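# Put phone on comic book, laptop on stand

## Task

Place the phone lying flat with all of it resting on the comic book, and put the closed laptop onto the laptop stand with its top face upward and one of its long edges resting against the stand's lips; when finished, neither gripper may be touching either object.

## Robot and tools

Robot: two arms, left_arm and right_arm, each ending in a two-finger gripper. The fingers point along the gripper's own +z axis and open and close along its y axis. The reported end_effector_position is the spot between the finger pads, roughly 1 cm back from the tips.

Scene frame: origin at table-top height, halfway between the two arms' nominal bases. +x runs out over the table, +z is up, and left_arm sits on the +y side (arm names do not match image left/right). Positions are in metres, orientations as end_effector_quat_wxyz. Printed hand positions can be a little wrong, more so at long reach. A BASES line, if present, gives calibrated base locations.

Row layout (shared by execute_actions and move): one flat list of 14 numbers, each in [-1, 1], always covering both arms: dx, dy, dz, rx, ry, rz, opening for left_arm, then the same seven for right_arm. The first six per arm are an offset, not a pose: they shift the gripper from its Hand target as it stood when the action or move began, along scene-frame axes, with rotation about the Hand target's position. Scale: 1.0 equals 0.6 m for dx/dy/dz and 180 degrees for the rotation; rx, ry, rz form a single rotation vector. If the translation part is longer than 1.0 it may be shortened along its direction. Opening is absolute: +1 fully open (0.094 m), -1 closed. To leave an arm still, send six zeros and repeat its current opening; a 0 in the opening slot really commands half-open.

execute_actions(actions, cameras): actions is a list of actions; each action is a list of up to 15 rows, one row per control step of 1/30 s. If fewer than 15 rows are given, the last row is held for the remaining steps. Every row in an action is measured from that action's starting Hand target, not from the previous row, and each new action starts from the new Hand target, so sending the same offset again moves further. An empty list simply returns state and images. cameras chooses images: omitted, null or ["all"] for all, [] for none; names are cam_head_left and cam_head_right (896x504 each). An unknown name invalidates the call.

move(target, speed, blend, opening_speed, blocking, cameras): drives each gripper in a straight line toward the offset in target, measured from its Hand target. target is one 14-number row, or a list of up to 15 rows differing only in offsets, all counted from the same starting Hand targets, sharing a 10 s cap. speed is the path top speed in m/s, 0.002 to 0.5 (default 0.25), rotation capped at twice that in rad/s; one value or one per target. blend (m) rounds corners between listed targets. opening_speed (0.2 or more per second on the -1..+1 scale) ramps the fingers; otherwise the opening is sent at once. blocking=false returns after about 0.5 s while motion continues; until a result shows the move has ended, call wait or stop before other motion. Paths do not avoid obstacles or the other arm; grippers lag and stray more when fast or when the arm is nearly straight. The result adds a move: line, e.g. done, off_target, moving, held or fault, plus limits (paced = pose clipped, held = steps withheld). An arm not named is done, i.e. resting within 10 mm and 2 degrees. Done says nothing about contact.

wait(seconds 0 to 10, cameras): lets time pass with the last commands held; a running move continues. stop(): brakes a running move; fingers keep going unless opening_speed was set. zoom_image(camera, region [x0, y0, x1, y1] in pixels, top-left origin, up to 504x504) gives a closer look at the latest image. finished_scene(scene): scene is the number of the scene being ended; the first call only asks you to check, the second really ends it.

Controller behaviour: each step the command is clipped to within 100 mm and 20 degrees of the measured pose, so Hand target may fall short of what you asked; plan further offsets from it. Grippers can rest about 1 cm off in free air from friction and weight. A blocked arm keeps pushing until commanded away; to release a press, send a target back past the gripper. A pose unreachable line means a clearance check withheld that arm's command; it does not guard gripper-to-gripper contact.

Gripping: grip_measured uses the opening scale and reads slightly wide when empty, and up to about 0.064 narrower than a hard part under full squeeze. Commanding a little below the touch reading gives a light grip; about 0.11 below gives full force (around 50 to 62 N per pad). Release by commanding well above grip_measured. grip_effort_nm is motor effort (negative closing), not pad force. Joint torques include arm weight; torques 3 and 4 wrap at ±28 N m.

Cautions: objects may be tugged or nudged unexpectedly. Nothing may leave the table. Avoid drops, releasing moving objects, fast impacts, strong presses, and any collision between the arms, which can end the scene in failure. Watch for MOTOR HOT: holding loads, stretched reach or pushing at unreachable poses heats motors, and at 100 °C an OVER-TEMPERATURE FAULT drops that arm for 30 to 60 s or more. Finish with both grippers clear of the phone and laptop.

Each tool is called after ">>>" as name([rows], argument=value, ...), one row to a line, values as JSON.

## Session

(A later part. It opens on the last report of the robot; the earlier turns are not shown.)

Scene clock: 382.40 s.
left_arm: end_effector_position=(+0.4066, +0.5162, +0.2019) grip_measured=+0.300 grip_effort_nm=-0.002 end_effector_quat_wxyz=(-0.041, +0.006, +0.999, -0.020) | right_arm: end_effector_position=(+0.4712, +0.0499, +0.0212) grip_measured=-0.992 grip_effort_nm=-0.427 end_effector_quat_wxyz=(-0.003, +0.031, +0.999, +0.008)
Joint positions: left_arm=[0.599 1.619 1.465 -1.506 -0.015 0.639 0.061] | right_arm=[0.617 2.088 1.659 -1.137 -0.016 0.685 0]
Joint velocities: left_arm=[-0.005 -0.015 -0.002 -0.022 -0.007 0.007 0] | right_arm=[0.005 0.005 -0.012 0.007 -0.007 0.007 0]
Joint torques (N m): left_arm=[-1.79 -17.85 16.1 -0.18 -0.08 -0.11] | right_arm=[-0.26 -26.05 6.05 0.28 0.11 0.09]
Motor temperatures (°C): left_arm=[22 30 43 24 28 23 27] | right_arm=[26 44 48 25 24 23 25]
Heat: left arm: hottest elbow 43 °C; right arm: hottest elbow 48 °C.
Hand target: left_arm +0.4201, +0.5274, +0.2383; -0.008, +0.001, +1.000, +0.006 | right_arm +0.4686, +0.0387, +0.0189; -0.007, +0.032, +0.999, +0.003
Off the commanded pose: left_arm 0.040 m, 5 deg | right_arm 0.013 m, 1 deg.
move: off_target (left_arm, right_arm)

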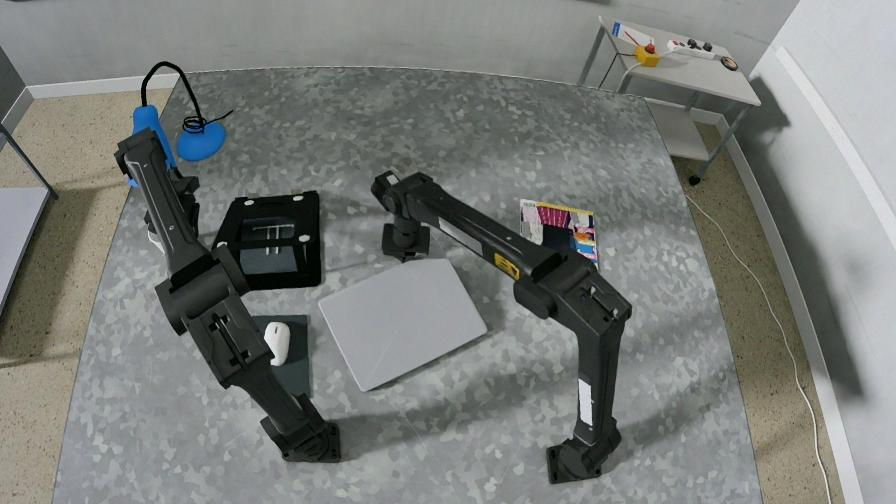

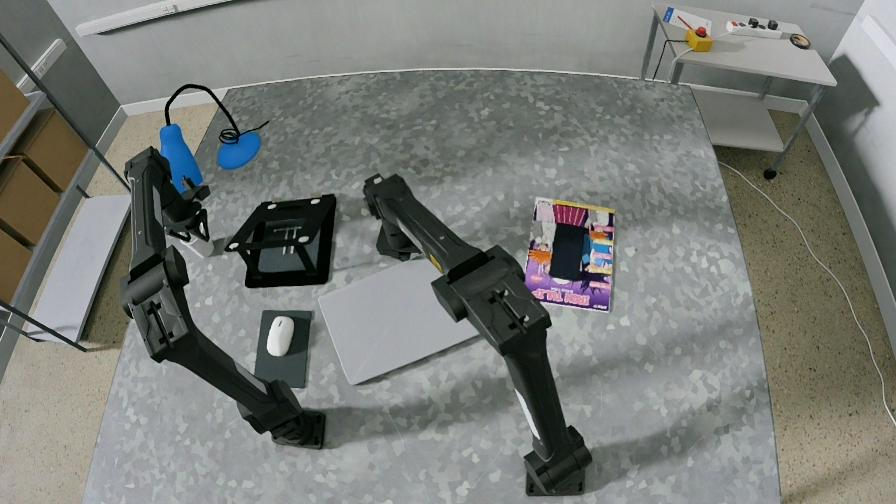

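>>> move([
  [0,0,0,0,0,0,0.3,0.06,0,0,0,0,0,-1],
  [0,0,0,0,0,0,0.3,0.06,-0.12,0,0,0,0,-1],
  [0,0,0,0,0,0,0.3,-0.12,-0.12,0,0,0,0,-1],
], speed=0.08)

>>> zoom_image(camera="cam_head_left", region=[300, 220, 520, 400])

Scene clock: 392.17 s.
left_arm: end_effector_position=(+0.4066, +0.5162, +0.2019) grip_measured=+0.300 grip_effort_nm=-0.002 end_effector_quat_wxyz=(-0.041, +0.006, +0.999, -0.020) | right_arm: end_effector_position=(+0.4091, -0.0399, +0.0209) grip_measured=-0.992 grip_effort_nm=-0.427 end_effector_quat_wxyz=(-0.004, +0.040, +0.999, +0.002)
Joint positions: left_arm=[0.599 1.619 1.465 -1.506 -0.015 0.639 0.061] | right_arm=[0.549 1.861 1.288 -1.002 -0.008 0.633 0]
Joint velocities: left_arm=[-0.005 -0.015 0.002 -0.002 0.007 -0.037 0] | right_arm=[-0.015 0.005 -0.022 0.002 0.007 -0.007 0.001]
Joint torques (N m): left_arm=[-1.49 -17.9 16.34 -0.17 -0.11 -0.08] | right_arm=[2.26 -21.3 5.68 0.31 -0.13 0.29]
Motor temperatures (°C): left_arm=[22 30 44 23 28 23 27] | right_arm=[26 44 47 25 24 23 25]
Heat: left arm: hottest elbow 44 °C; right arm: hottest elbow 47 °C.
Hand target: left_arm +0.4201, +0.5274, +0.2383; -0.008, +0.001, +1.000, +0.006 | right_arm +0.3957, -0.0326, +0.0201; -0.007, +0.032, +0.999, +0.003
Off the commanded pose: left_arm 0.040 m, 5 deg | right_arm 0.014 m, 1 deg.
move: off_target (left_arm, right_arm)

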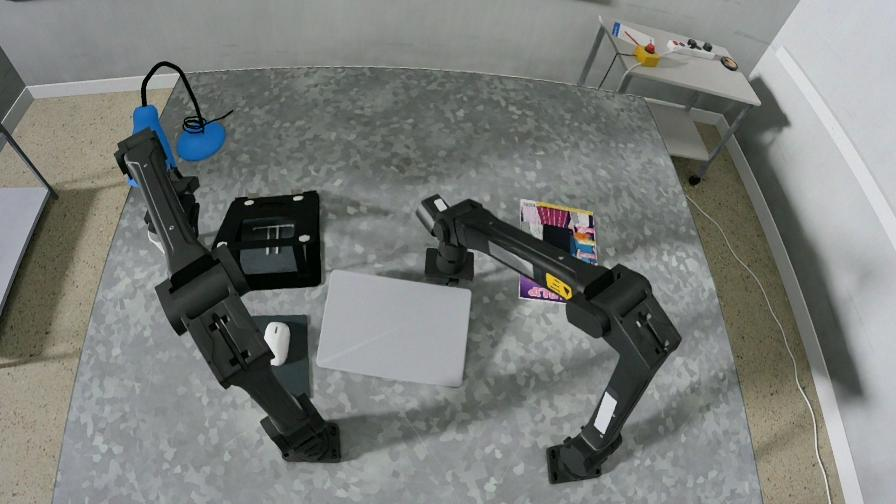

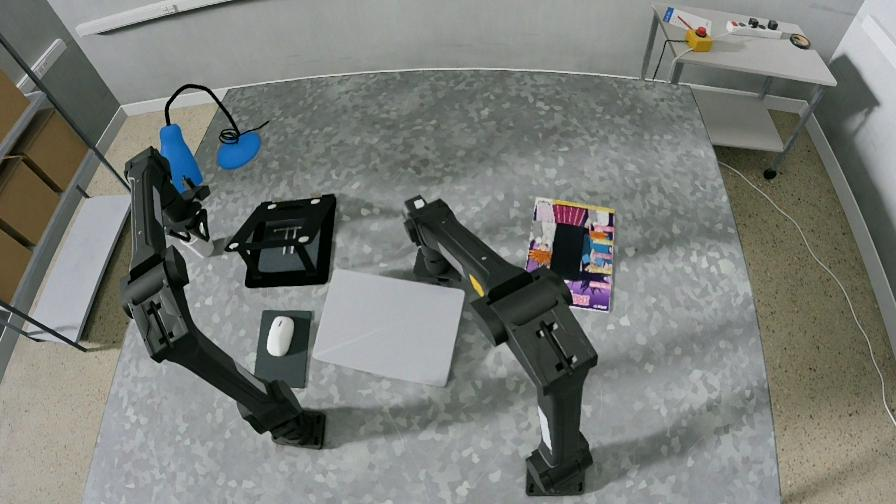

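Scaled by 2.291.

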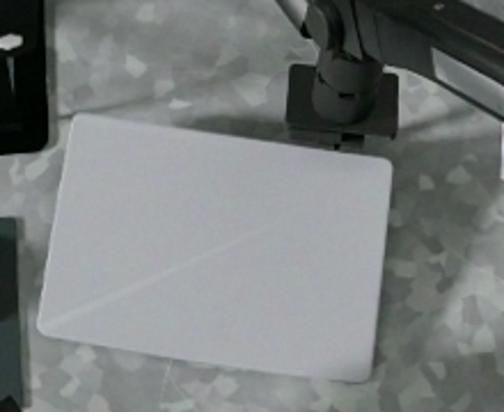

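>>> move([
  [0,0,0,0,0,0,0.3,0.04,0,0.22,0,0,0,-1],
  [0,0,0,0,0,0,0.3,-0.193,-0.262,0.2,0.357,-0.04,-0.024,-1],
], speed=0.2, blend=0.03)

>>> zoom_image(camera="cam_head_left", region=[300, 220, 560, 430])

Scene clock: 454.43 s.
left_arm: end_effector_position=(+0.4066, +0.5162, +0.2019) grip_measured=+0.300 grip_effort_nm=-0.002 end_effector_quat_wxyz=(-0.041, +0.006, +0.999, -0.020) | right_arm: end_effector_position=(+0.2813, -0.1854, +0.1487) grip_measured=-0.992 grip_effort_nm=-0.422 end_effector_quat_wxyz=(+0.049, +0.048, +0.842, +0.536)
Joint positions: left_arm=[0.599 1.619 1.465 -1.506 -0.015 0.639 0.061] | right_arm=[-0.101 1.245 0.642 -0.854 -1.133 0.092 0]
Joint velocities: left_arm=[-0.005 0.005 -0.007 0.012 -0.051 0.022 0] | right_arm=[0.005 -0.005 -0.002 -0.007 -0.007 -0.007 0]
Joint torques (N m): left_arm=[-0.67 -18.14 16.05 -0.16 -0.09 -0.07] | right_arm=[-0.44 -8.76 6.86 -0.01 -0.63 -0.02]
Motor temperatures (°C): left_arm=[22 31 45 23 28 23 26] | right_arm=[26 42 42 25 24 23 25]
Heat: left arm: hottest elbow 45 °C; right arm: hottest shoulder 42 °C.
Hand target: left_arm +0.4201, +0.5274, +0.2383; -0.008, +0.001, +1.000, +0.006 | right_arm +0.2789, -0.1890, +0.1457; +0.046, +0.056, +0.841, +0.536
Off the commanded pose: left_arm 0.040 m, 5 deg | right_arm 0.010 m, 2 deg.
move: off_target (left_arm)

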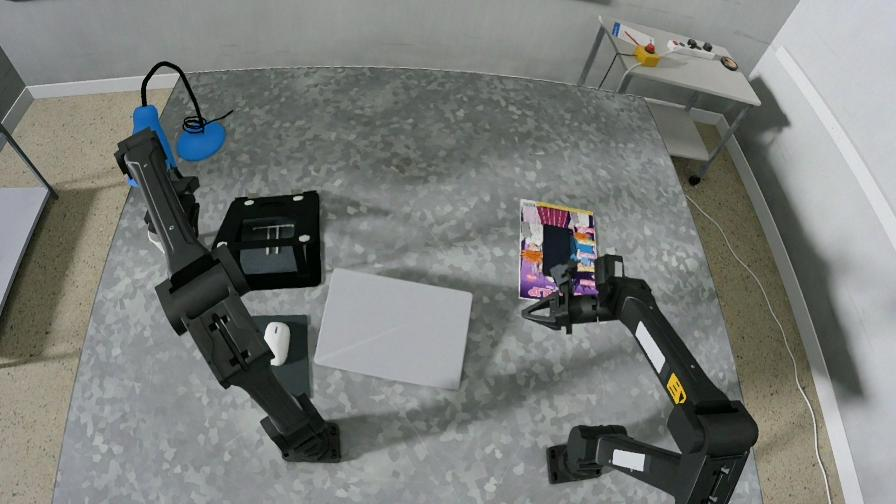

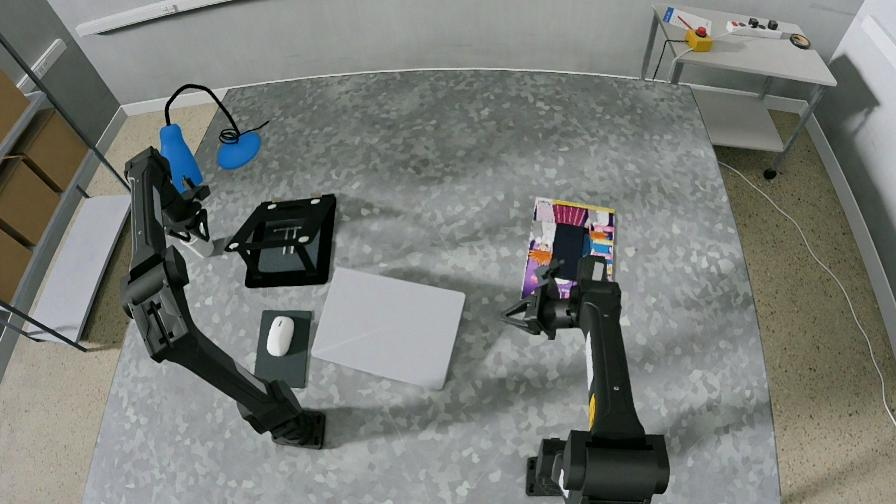

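Scaled by 1.938.

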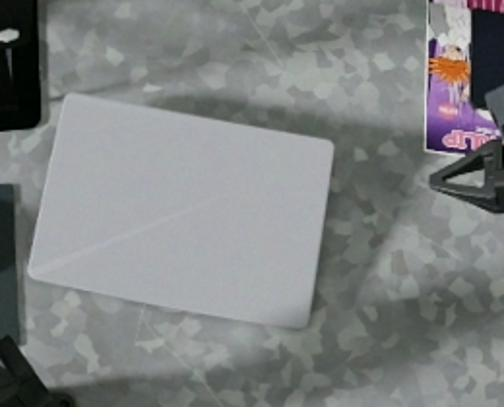

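>>> move(target=[0,0,0,0,0,0,0.3,0,0.11,-0.17,0,0,0,-0.149], speed=0.12)

>>> zoom_image(camera="cam_head_left", region=[420, 270, 600, 400])

>>> zoom_image(camera="cam_head_right", region=[420, 270, 600, 400])

Scene clock: 461.87 s.
left_arm: end_effector_position=(+0.4066, +0.5162, +0.2019) grip_measured=+0.300 grip_effort_nm=-0.002 end_effector_quat_wxyz=(-0.041, +0.006, +0.999, -0.020) | right_arm: end_effector_position=(+0.2835, -0.1273, +0.0534) grip_measured=-0.150 grip_effort_nm=0.066 end_effector_quat_wxyz=(+0.058, +0.049, +0.840, +0.538)
Joint positions: left_arm=[0.599 1.619 1.465 -1.506 -0.015 0.639 0.061] | right_arm=[0.101 1.468 0.447 -0.019 -1.068 0.543 0.04]
Joint velocities: left_arm=[-0.015 -0.005 0.007 -0.022 -0.051 -0.11 0.001] | right_arm=[-0.005 0.005 -0.027 0.002 -0.051 -0.037 0]
Joint torques (N m): left_arm=[-1.44 -18.14 16.28 -0.29 -0.09 -0.11] | right_arm=[1.44 -8.29 4.33 1.36 -0.37 0.12]
Motor temperatures (°C): left_arm=[22 31 45 23 27 23 26] | right_arm=[26 42 42 25 24 23 25]
Heat: left arm: hottest elbow 45 °C; right arm: hottest shoulder 42 °C.
Hand target: left_arm +0.4201, +0.5274, +0.2383; -0.008, +0.001, +1.000, +0.006 | right_arm +0.2758, -0.1239, +0.0430; +0.044, +0.054, +0.841, +0.536
Off the commanded pose: left_arm 0.040 m, 5 deg | right_arm 0.012 m, 2 deg.
move: off_target (left_arm, right_arm)

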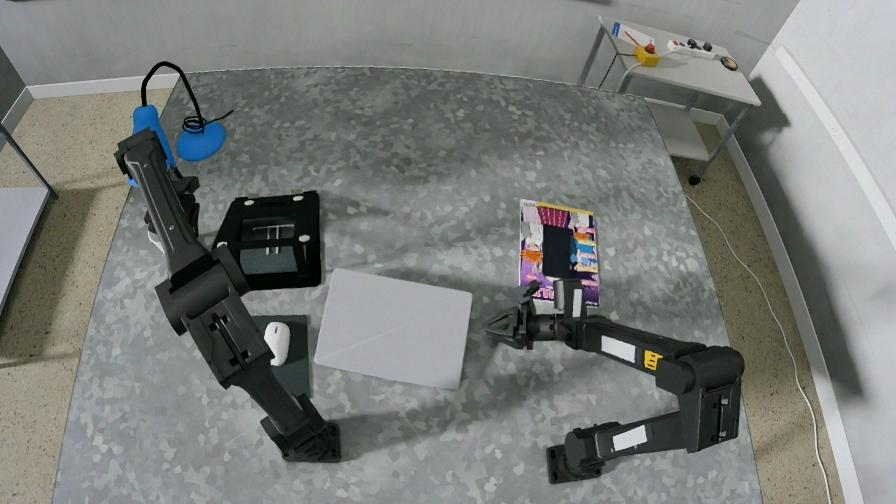

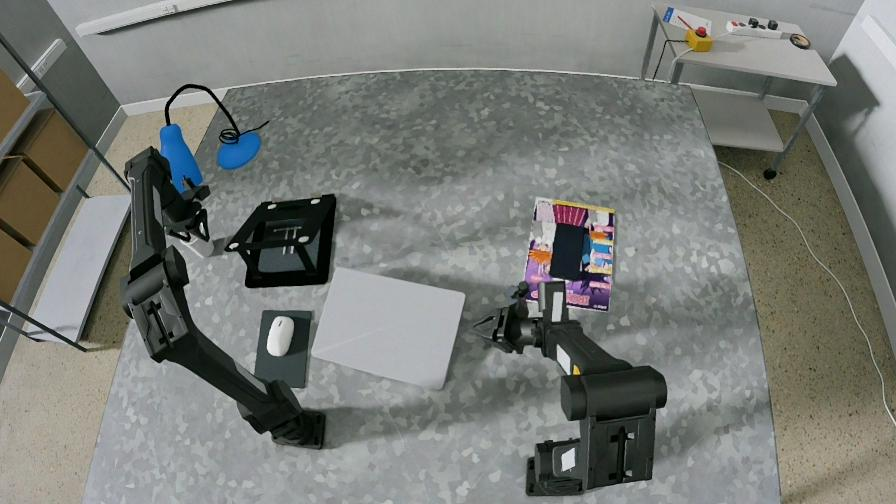

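Scaled by 2.800.

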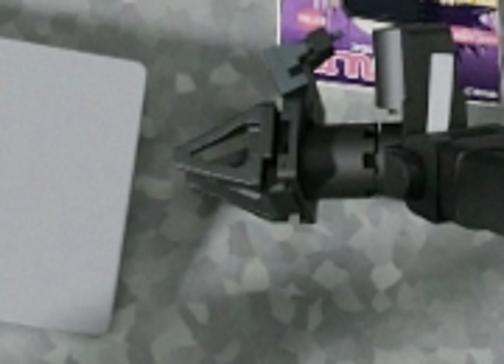

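Scaled by 2.800.

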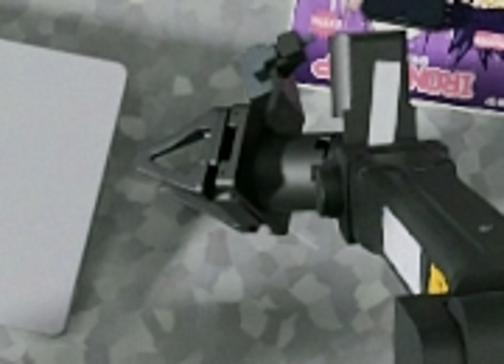

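>>> move(target=[0,0,0,0,0,0,0.3,0,0.065,-0.016,0,0,0,-0.149], speed=0.08, cameras=["cam_head_left","cam_head_right"])

>>> zoom_image(camera="cam_head_left", region=[440, 290, 560, 370])

>>> zoom_image(camera="cam_head_right", region=[430, 290, 550, 370])

Scene clock: 466.73 s.
left_arm: end_effector_position=(+0.4066, +0.5162, +0.2019) grip_measured=+0.300 grip_effort_nm=-0.002 end_effector_quat_wxyz=(-0.041, +0.006, +0.999, -0.020) | right_arm: end_effector_position=(+0.2840, -0.0877, +0.0437) grip_measured=-0.150 grip_effort_nm=0.066 end_effector_quat_wxyz=(+0.056, +0.049, +0.840, +0.538)
Joint positions: left_arm=[0.599 1.619 1.465 -1.506 -0.015 0.639 0.061] | right_arm=[0.234 1.53 0.429 0.24 -0.993 0.752 0.04]
Joint velocities: left_arm=[0.005 -0.005 -0.012 0.007 0.037 0.037 0] | right_arm=[-0.015 0.015 -0.017 -0.012 -0.007 -0.11 0]
Joint torques (N m): left_arm=[-1.49 -17.9 16.27 -0.23 -0.15 -0.06] | right_arm=[1.44 -8.76 3.93 1.58 -0.28 0.15]
Motor temperatures (°C): left_arm=[22 31 45 23 27 23 26] | right_arm=[26 42 41 25 24 23 25]
Heat: left arm: hottest elbow 45 °C; right arm: hottest shoulder 42 °C.
Hand target: left_arm +0.4201, +0.5274, +0.2383; -0.008, +0.001, +1.000, +0.006 | right_arm +0.2757, -0.0850, +0.0328; +0.043, +0.053, +0.842, +0.535
Off the commanded pose: left_arm 0.040 m, 5 deg | right_arm 0.013 m, 2 deg.
move: off_target (left_arm, right_arm)

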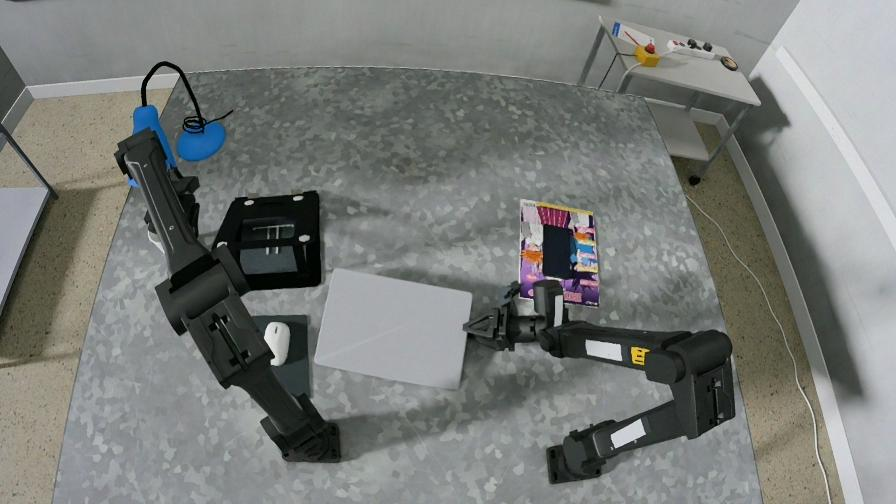

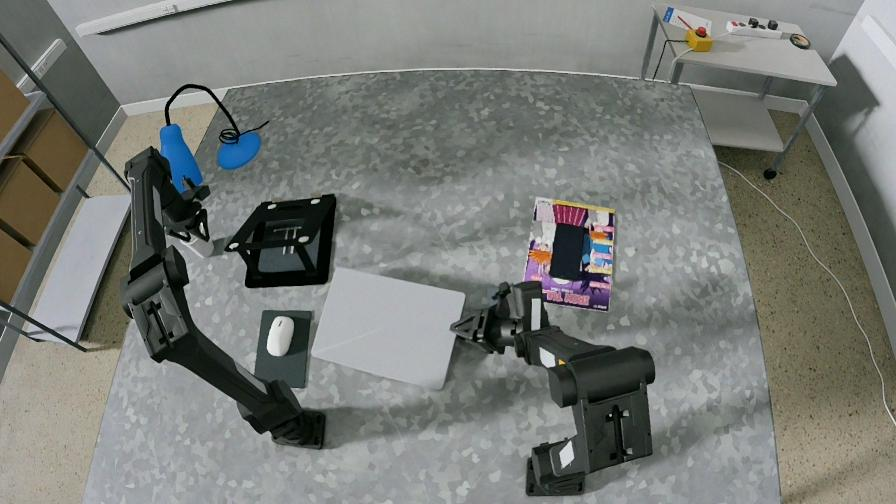

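Scaled by 4.200.

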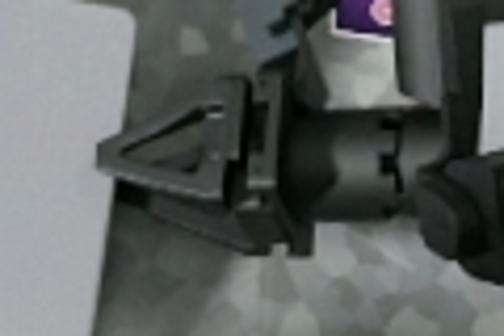

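Scaled by 4.200.

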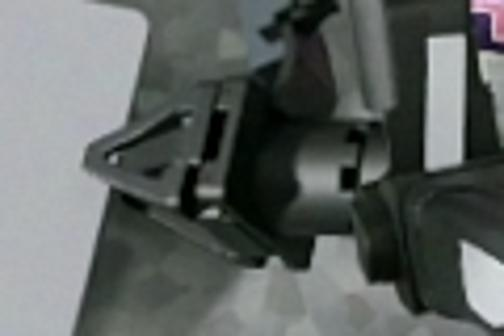

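>>> move(target=[0,0,0,0,0,0,0.3,0,-0.03,-0.014,0,0,0,-0.149], speed=0.06, cameras=["cam_head_left"])

>>> zoom_image(camera="cam_head_left", region=[440, 290, 560, 370])

Scene clock: 471.40 s.
left_arm: end_effector_position=(+0.4066, +0.5162, +0.2019) grip_measured=+0.300 grip_effort_nm=-0.002 end_effector_quat_wxyz=(-0.041, +0.006, +0.999, -0.020) | right_arm: end_effector_position=(+0.2809, -0.0973, +0.0365) grip_measured=-0.150 grip_effort_nm=0.066 end_effector_quat_wxyz=(+0.056, +0.040, +0.839, +0.540)
Joint positions: left_arm=[0.599 1.619 1.465 -1.506 -0.015 0.639 0.061] | right_arm=[0.201 1.552 0.424 0.22 -1.024 0.684 0.04]
Joint velocities: left_arm=[0.005 -0.015 -0.002 0.017 0.022 -0.037 -0.002] | right_arm=[-0.005 0.005 -0.017 -0.002 -0.066 0.051 -0.001]
Joint torques (N m): left_arm=[-1.2 -17.79 16.1 -0.17 -0.13 -0.11] | right_arm=[-0.26 -8.82 3.89 0.68 -0.48 0]
Motor temperatures (°C): left_arm=[22 31 45 23 27 23 26] | right_arm=[26 42 41 25 24 23 25]
Heat: left arm: hottest elbow 45 °C; right arm: hottest shoulder 42 °C.
Hand target: left_arm +0.4201, +0.5274, +0.2383; -0.008, +0.001, +1.000, +0.006 | right_arm +0.2754, -0.1030, +0.0247; +0.043, +0.054, +0.842, +0.536
Off the commanded pose: left_arm 0.040 m, 5 deg | right_arm 0.014 m, 2 deg.
move: off_target (left_arm, right_arm)
Images, in order (width x height): cam_head_left 896x504.

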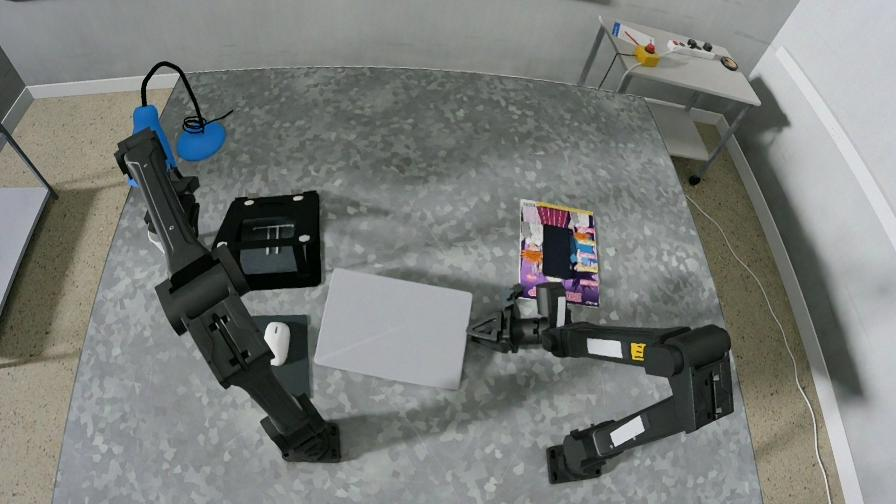

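Scaled by 4.200.

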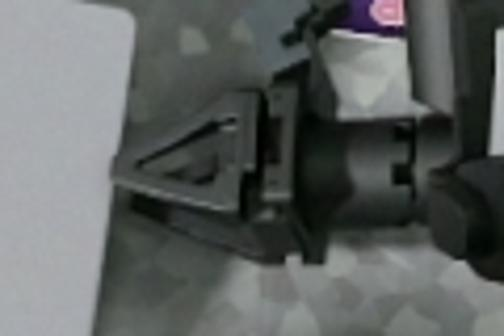

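>>> move(target=[0,0,0,0,0,0,0.3,0,0.067,0,0,0,0,-0.149], speed=0.05, cameras=["cam_head_left","cam_head_right"])

>>> zoom_image(camera="cam_head_left", region=[440, 290, 560, 370])

>>> zoom_image(camera="cam_head_right", region=[430, 290, 550, 370])

Scene clock: 475.50 s.
left_arm: end_effector_position=(+0.4066, +0.5162, +0.2019) grip_measured=+0.300 grip_effort_nm=-0.002 end_effector_quat_wxyz=(-0.041, +0.006, +0.999, -0.020) | right_arm: end_effector_position=(+0.2811, -0.0659, +0.0331) grip_measured=-0.150 grip_effort_nm=0.066 end_effector_quat_wxyz=(+0.053, +0.050, +0.840, +0.537)
Joint positions: left_arm=[0.599 1.619 1.465 -1.506 -0.015 0.639 0.061] | right_arm=[0.306 1.586 0.424 0.371 -0.945 0.845 0.04]
Joint velocities: left_arm=[-0.005 -0.005 0.002 0.012 0.066 -0.007 0] | right_arm=[-0.015 -0.005 -0.007 -0.017 -0.022 -0.007 0]
Joint torques (N m): left_arm=[-1.2 -17.67 16.4 -0.14 -0.1 -0.07] | right_arm=[1.44 -9.17 4.05 1.66 -0.25 0.13]
Motor temperatures (°C): left_arm=[22 31 45 23 27 23 26] | right_arm=[26 42 40 25 24 23 25]
Heat: left arm: hottest elbow 45 °C; right arm: hottest shoulder 42 °C.
Hand target: left_arm +0.4201, +0.5274, +0.2383; -0.008, +0.001, +1.000, +0.006 | right_arm +0.2755, -0.0630, +0.0241; +0.042, +0.053, +0.842, +0.535
Off the commanded pose: left_arm 0.040 m, 5 deg | right_arm 0.011 m, 1 deg.
move: off_target (left_arm, right_arm)

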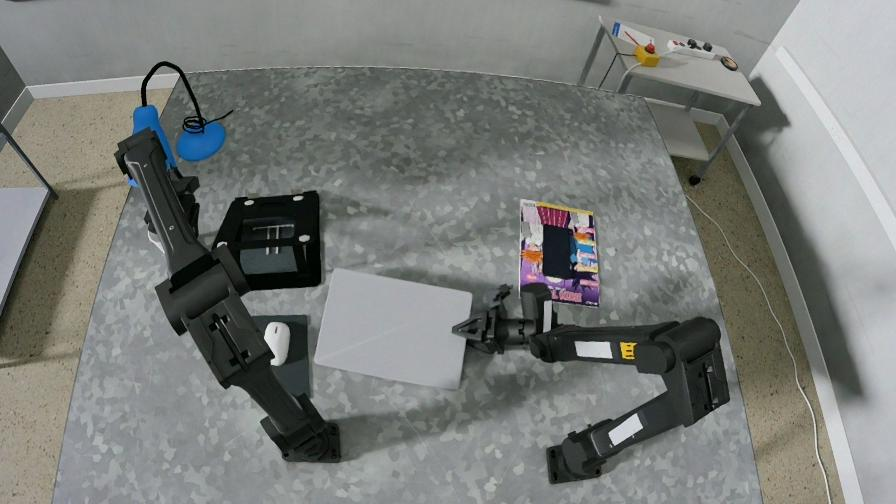

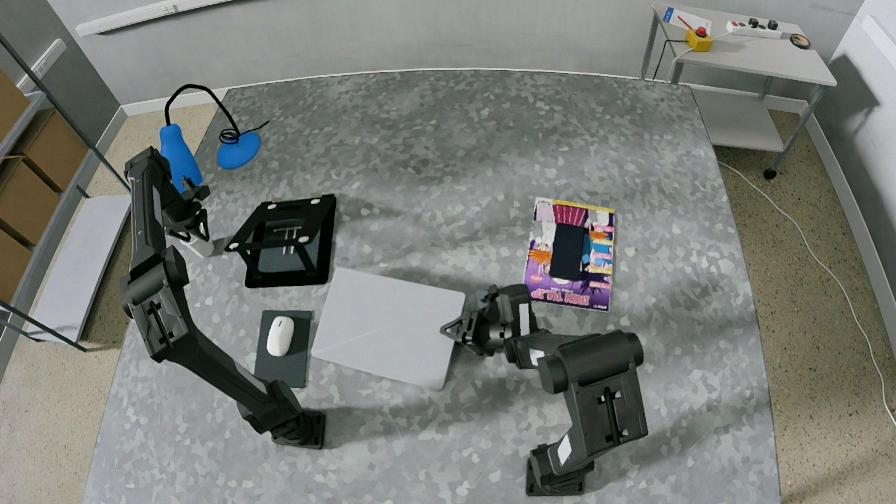

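Scaled by 4.200.

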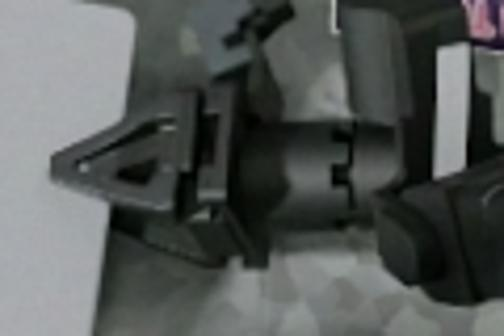

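Scaled by 4.200.

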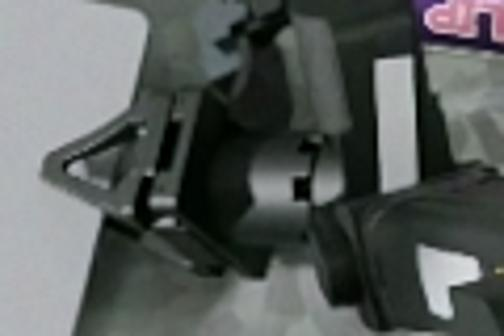

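>>> move(target=[0,0,0,0,0,0,0.3,0,0.033,0.005,0,0,0,-0.149], speed=0.05, cameras=["cam_head_left"])

>>> zoom_image(camera="cam_head_left", region=[440, 290, 560, 370])

Scene clock: 480.83 s.
left_arm: end_effector_position=(+0.4066, +0.5162, +0.2019) grip_measured=+0.300 grip_effort_nm=0.002 end_effector_quat_wxyz=(-0.041, +0.006, +0.999, -0.020) | right_arm: end_effector_position=(+0.2778, -0.0508, +0.0300) grip_measured=-0.150 grip_effort_nm=0.051 end_effector_quat_wxyz=(+0.049, +0.058, +0.843, +0.532)
Joint positions: left_arm=[0.599 1.619 1.465 -1.506 -0.015 0.639 0.061] | right_arm=[0.361 1.599 0.424 0.418 -0.896 0.912 0.04]
Joint velocities: left_arm=[-0.015 0.005 -0.007 0.002 0.051 -0.051 -0.001] | right_arm=[0.005 -0.005 -0.017 -0.022 0.007 -0.037 0]
Joint torques (N m): left_arm=[-0.5 -18.61 16.01 -0.17 -0.13 -0.09] | right_arm=[1.96 -9.76 4.83 1.92 -0.39 0.18]
Motor temperatures (°C): left_arm=[22 31 45 23 27 23 26] | right_arm=[26 41 40 25 24 23 25]
Heat: left arm: hottest elbow 45 °C; right arm: hottest shoulder 41 °C.
Hand target: left_arm +0.4201, +0.5274, +0.2383; -0.008, +0.001, +1.000, +0.006 | right_arm +0.2758, -0.0432, +0.0268; +0.042, +0.053, +0.842, +0.535
Off the commanded pose: left_arm 0.040 m, 5 deg | right_arm 0.008 m, 1 deg.
move: off_target (left_arm)
Images, in order (width x height): cam_head_left 896x504.

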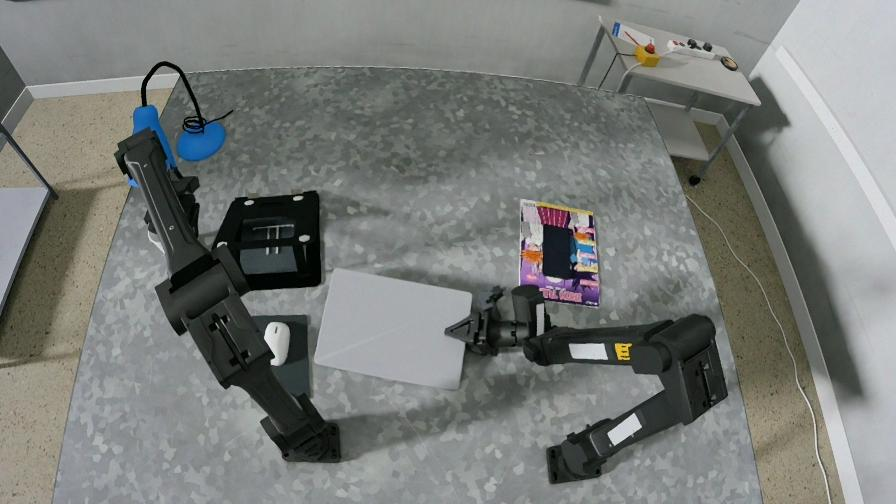

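Scaled by 4.200.

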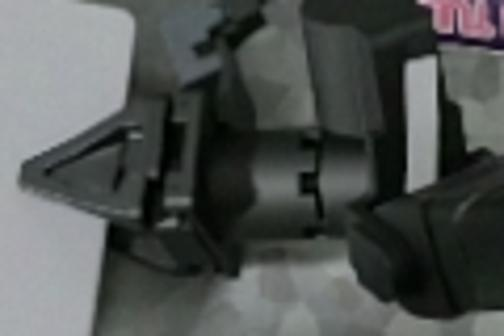

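>>> move(target=[0,0,0,0,0,0,0.3,0,0.0,0.005,0.072,0,0,-0.149], speed=0.1, cameras=["cam_head_left","cam_head_right"])

>>> zoom_image(camera="cam_head_left", region=[440, 290, 560, 370])

Scene clock: 490.60 s.
left_arm: end_effector_position=(+0.4066, +0.5162, +0.2019) grip_measured=+0.300 grip_effort_nm=0.002 end_effector_quat_wxyz=(-0.041, +0.006, +0.999, -0.020) | right_arm: end_effector_position=(+0.2738, -0.0424, +0.0361) grip_measured=-0.150 grip_effort_nm=0.037 end_effector_quat_wxyz=(+0.045, +0.044, +0.778, +0.625)
Joint positions: left_arm=[0.599 1.619 1.465 -1.506 -0.015 0.639 0.061] | right_arm=[0.347 1.806 0.383 0.978 -1.047 1.164 0.04]
Joint velocities: left_arm=[-0.005 -0.024 -0.007 -0.017 0.051 -0.051 0] | right_arm=[-0.015 -0.005 0.002 0.002 -0.007 0.007 0]
Joint torques (N m): left_arm=[-1.2 -18.02 16.14 -0.13 -0.11 -0.05] | right_arm=[0.21 -10.17 2.62 2.11 -0.26 0.31]
Motor temperatures (°C): left_arm=[22 31 46 23 27 23 26] | right_arm=[26 41 39 25 24 23 25]
Heat: left arm: hottest elbow 46 °C; right arm: hottest shoulder 41 °C.
Hand target: left_arm +0.4201, +0.5274, +0.2383; -0.008, +0.001, +1.000, +0.006 | right_arm +0.2748, -0.0437, +0.0296; +0.037, +0.057, +0.778, +0.625
Off the commanded pose: left_arm 0.040 m, 5 deg | right_arm 0.007 m, 2 deg.
move: off_target (left_arm)

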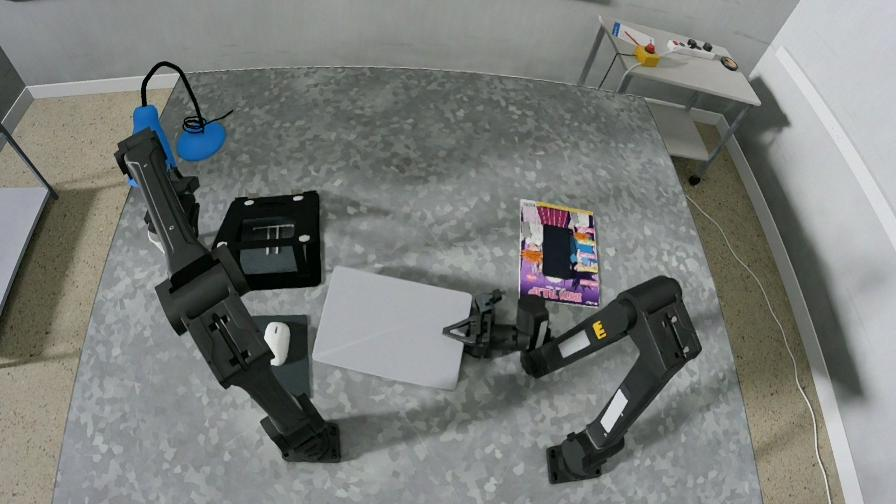

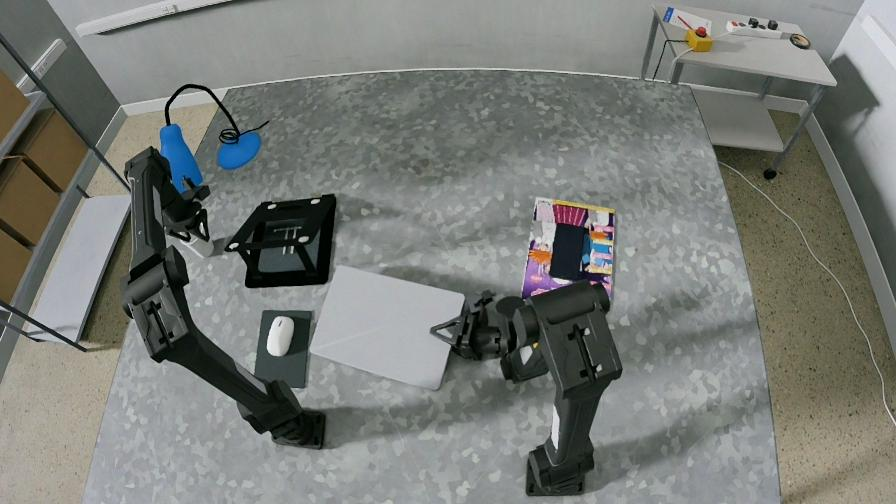

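Scaled by 4.200.

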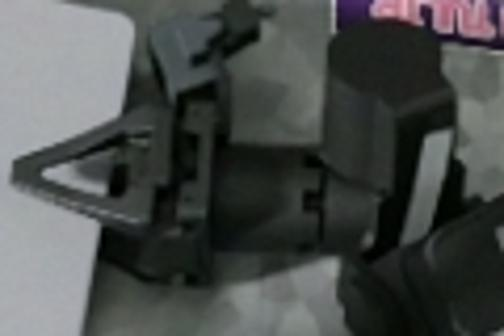

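>>> move(target=[0,0,0,0,0,0,0.3,0,0.0,0.0,0,0,0,-0.72], speed=0.1, opening_speed=0.3, cameras=["cam_head_left"])

>>> zoom_image(camera="cam_head_left", region=[300, 250, 560, 400])

Scene clock: 495.97 s.
left_arm: end_effector_position=(+0.4066, +0.5162, +0.2019) grip_measured=+0.300 grip_effort_nm=-0.002 end_effector_quat_wxyz=(-0.041, +0.006, +0.999, -0.020) | right_arm: end_effector_position=(+0.2742, -0.0412, +0.0425) grip_measured=-0.615 grip_effort_nm=-0.999 end_effector_quat_wxyz=(+0.057, +0.025, +0.771, +0.633)
Joint positions: left_arm=[0.599 1.619 1.465 -1.506 -0.015 0.639 0.061] | right_arm=[0.346 1.808 0.383 1.022 -1.063 1.156 0.018]
Joint velocities: left_arm=[-0.015 -0.005 0.007 0.007 0.007 -0.022 0] | right_arm=[-0.005 -0.005 -0.022 0.002 -0.037 0.007 -0.001]
Joint torques (N m): left_arm=[-1.49 -17.55 16.29 -0.21 -0.11 -0.08] | right_arm=[0.32 -10.46 2.52 0.8 0.33 0.4]
Motor temperatures (°C): left_arm=[22 31 46 23 27 23 26] | right_arm=[26 41 39 25 24 23 25]
Heat: left arm: hottest elbow 46 °C; right arm: hottest shoulder 41 °C.
Hand target: left_arm +0.4201, +0.5274, +0.2383; -0.008, +0.001, +1.000, +0.006 | right_arm +0.2748, -0.0437, +0.0295; +0.037, +0.057, +0.778, +0.625
Off the commanded pose: left_arm 0.040 m, 5 deg | right_arm 0.013 m, 5 deg.
move: off_target (left_arm, right_arm)
Images, in order (width x height): cam_head_left 896x504.

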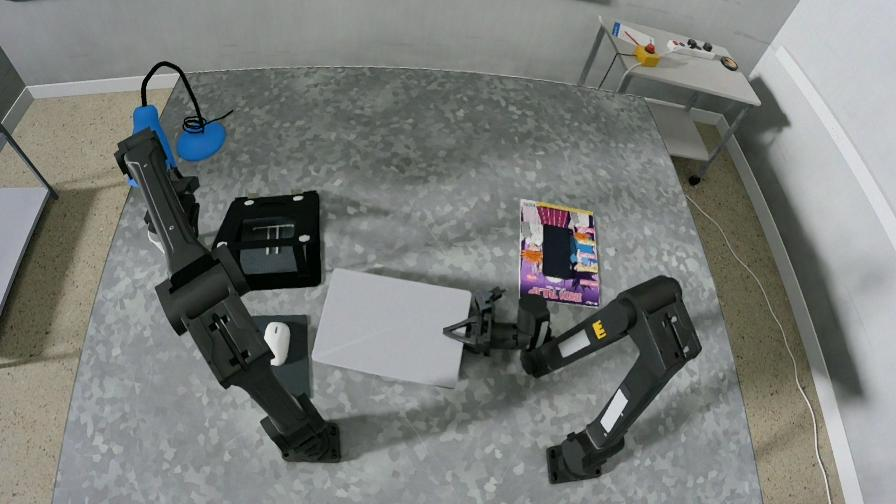

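Scaled by 1.938.

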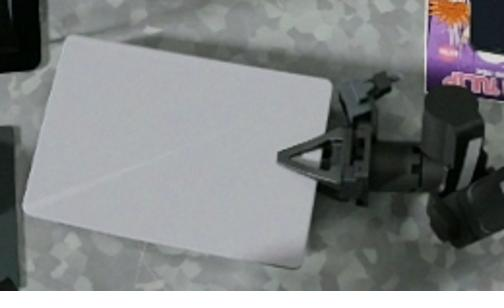

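>>> move([
  [0,0,0,0,0,0,0.3,0,0,0.04,0,0,0,-0.72],
  [0,0,0,0,0,0,0.3,0.25,-0.035,0.04,0,0,0.055,-0.72],
], speed=0.08)

>>> zoom_image(camera="cam_head_left", region=[300, 220, 560, 400])

Scene clock: 505.13 s.
left_arm: end_effector_position=(+0.4066, +0.5162, +0.2019) grip_measured=+0.300 grip_effort_nm=-0.002 end_effector_quat_wxyz=(-0.041, +0.006, +0.999, -0.020) | right_arm: end_effector_position=(+0.3959, -0.0543, +0.0587) grip_measured=-0.656 grip_effort_nm=-1.038 end_effector_quat_wxyz=(-0.013, -0.047, +0.769, +0.637)
Joint positions: left_arm=[0.599 1.619 1.465 -1.506 -0.015 0.639 0.061] | right_arm=[0.196 1.868 0.88 -0.024 -1.348 0.53 0.016]
Joint velocities: left_arm=[-0.005 -0.005 -0.012 -0.002 0.007 0.022 0] | right_arm=[0.005 -0.005 -0.002 -0.017 -0.007 -0.081 0.001]
Joint torques (N m): left_arm=[-1.03 -18.2 16.2 -0.17 -0.11 -0.06] | right_arm=[-2.08 -14.86 9.13 0.25 0.23 0.58]
Motor temperatures (°C): left_arm=[22 31 46 23 27 23 26] | right_arm=[26 41 39 25 24 23 26]
Heat: left arm: hottest elbow 46 °C; right arm: hottest shoulder 41 °C.
Hand target: left_arm +0.4201, +0.5274, +0.2383; -0.008, +0.001, +1.000, +0.006 | right_arm +0.4261, -0.0668, +0.0511; -0.016, -0.009, +0.777, +0.629
Off the commanded pose: left_arm 0.040 m, 5 deg | right_arm 0.031 m, 5 deg.
move: off_target (left_arm, right_arm)

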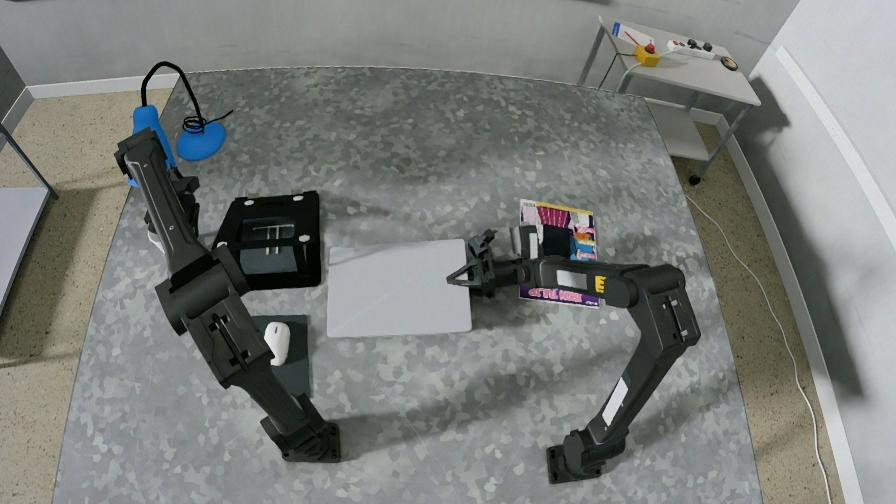

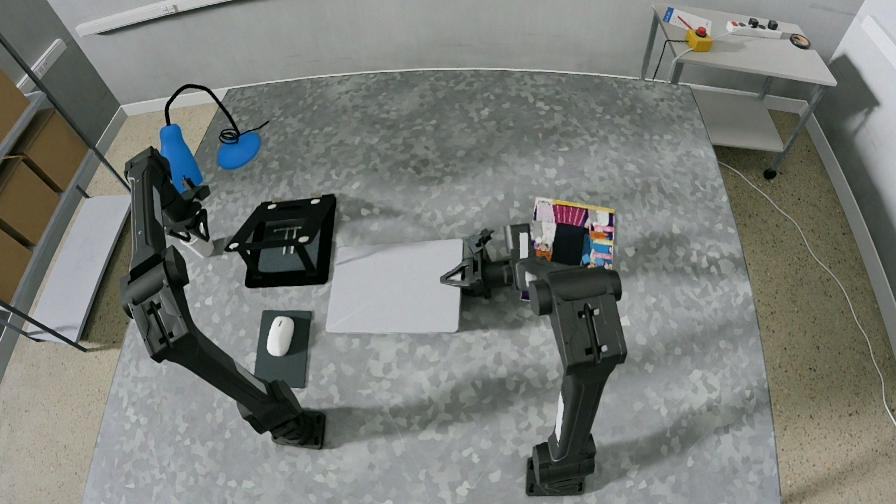

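Scaled by 1.938.

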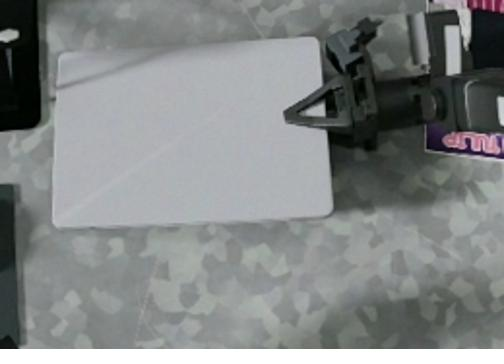

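>>> move([
  [0,0,0,0,0,0,0.3,0,-0.05,0.04,0,0,0,-0.72],
  [0,0,0,0,0,0,0.3,0.2,-0.055,0.05,0,0,0.0,-0.72],
], speed=0.08)

>>> zoom_image(camera="cam_head_left", region=[300, 170, 620, 350])

Scene clock: 512.37 s.
left_arm: end_effector_position=(+0.4066, +0.5162, +0.2019) grip_measured=+0.300 grip_effort_nm=-0.002 end_effector_quat_wxyz=(-0.041, +0.006, +0.999, -0.020) | right_arm: end_effector_position=(+0.5136, -0.0854, +0.0716) grip_measured=-0.660 grip_effort_nm=-1.038 end_effector_quat_wxyz=(-0.021, -0.025, +0.777, +0.628)
Joint positions: left_arm=[0.599 1.619 1.465 -1.506 -0.015 0.639 0.061] | right_arm=[0.101 2.052 1.323 -0.653 -1.356 0.194 0.016]
Joint velocities: left_arm=[-0.005 0.005 -0.002 0.012 -0.037 0.007 0] | right_arm=[-0.005 0.005 0.017 -0.007 -0.125 0.022 -0.001]
Joint torques (N m): left_arm=[-1.85 -17.73 16.24 -0.24 -0.1 -0.02] | right_arm=[-1.85 -20.42 12.08 -0.06 -0.68 0.46]
Motor temperatures (°C): left_arm=[22 31 46 23 27 23 26] | right_arm=[26 41 39 25 24 23 26]
Heat: left arm: hottest elbow 46 °C; right arm: hottest shoulder 41 °C.
Hand target: left_arm +0.4201, +0.5274, +0.2383; -0.008, +0.001, +1.000, +0.006 | right_arm +0.5473, -0.1005, +0.0791; -0.014, -0.007, +0.777, +0.630
Off the commanded pose: left_arm 0.040 m, 5 deg | right_arm 0.037 m, 2 deg.
move: off_target (left_arm, right_arm)

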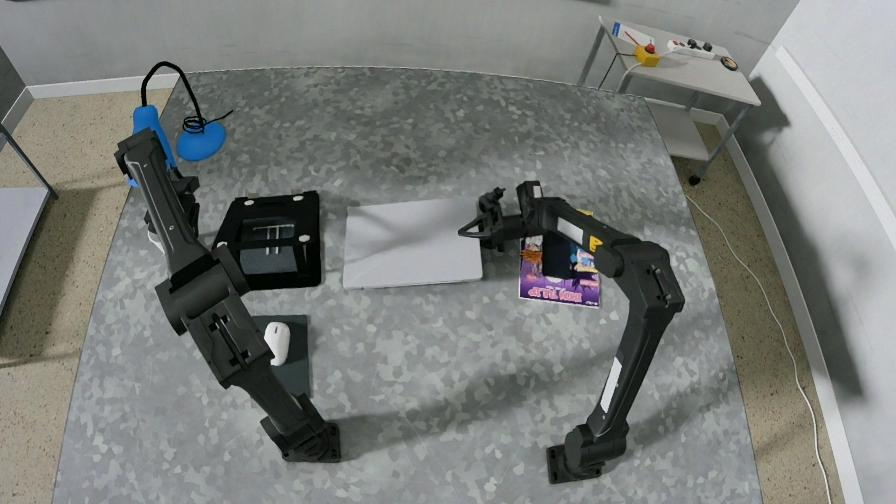

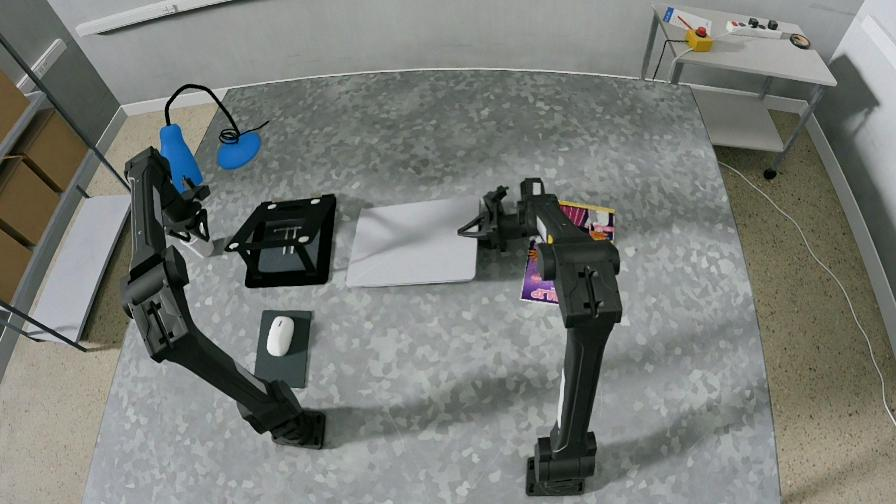

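Scaled by 1.575.

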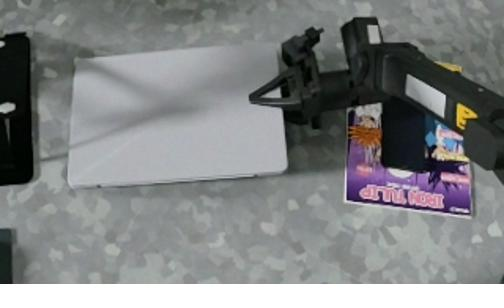

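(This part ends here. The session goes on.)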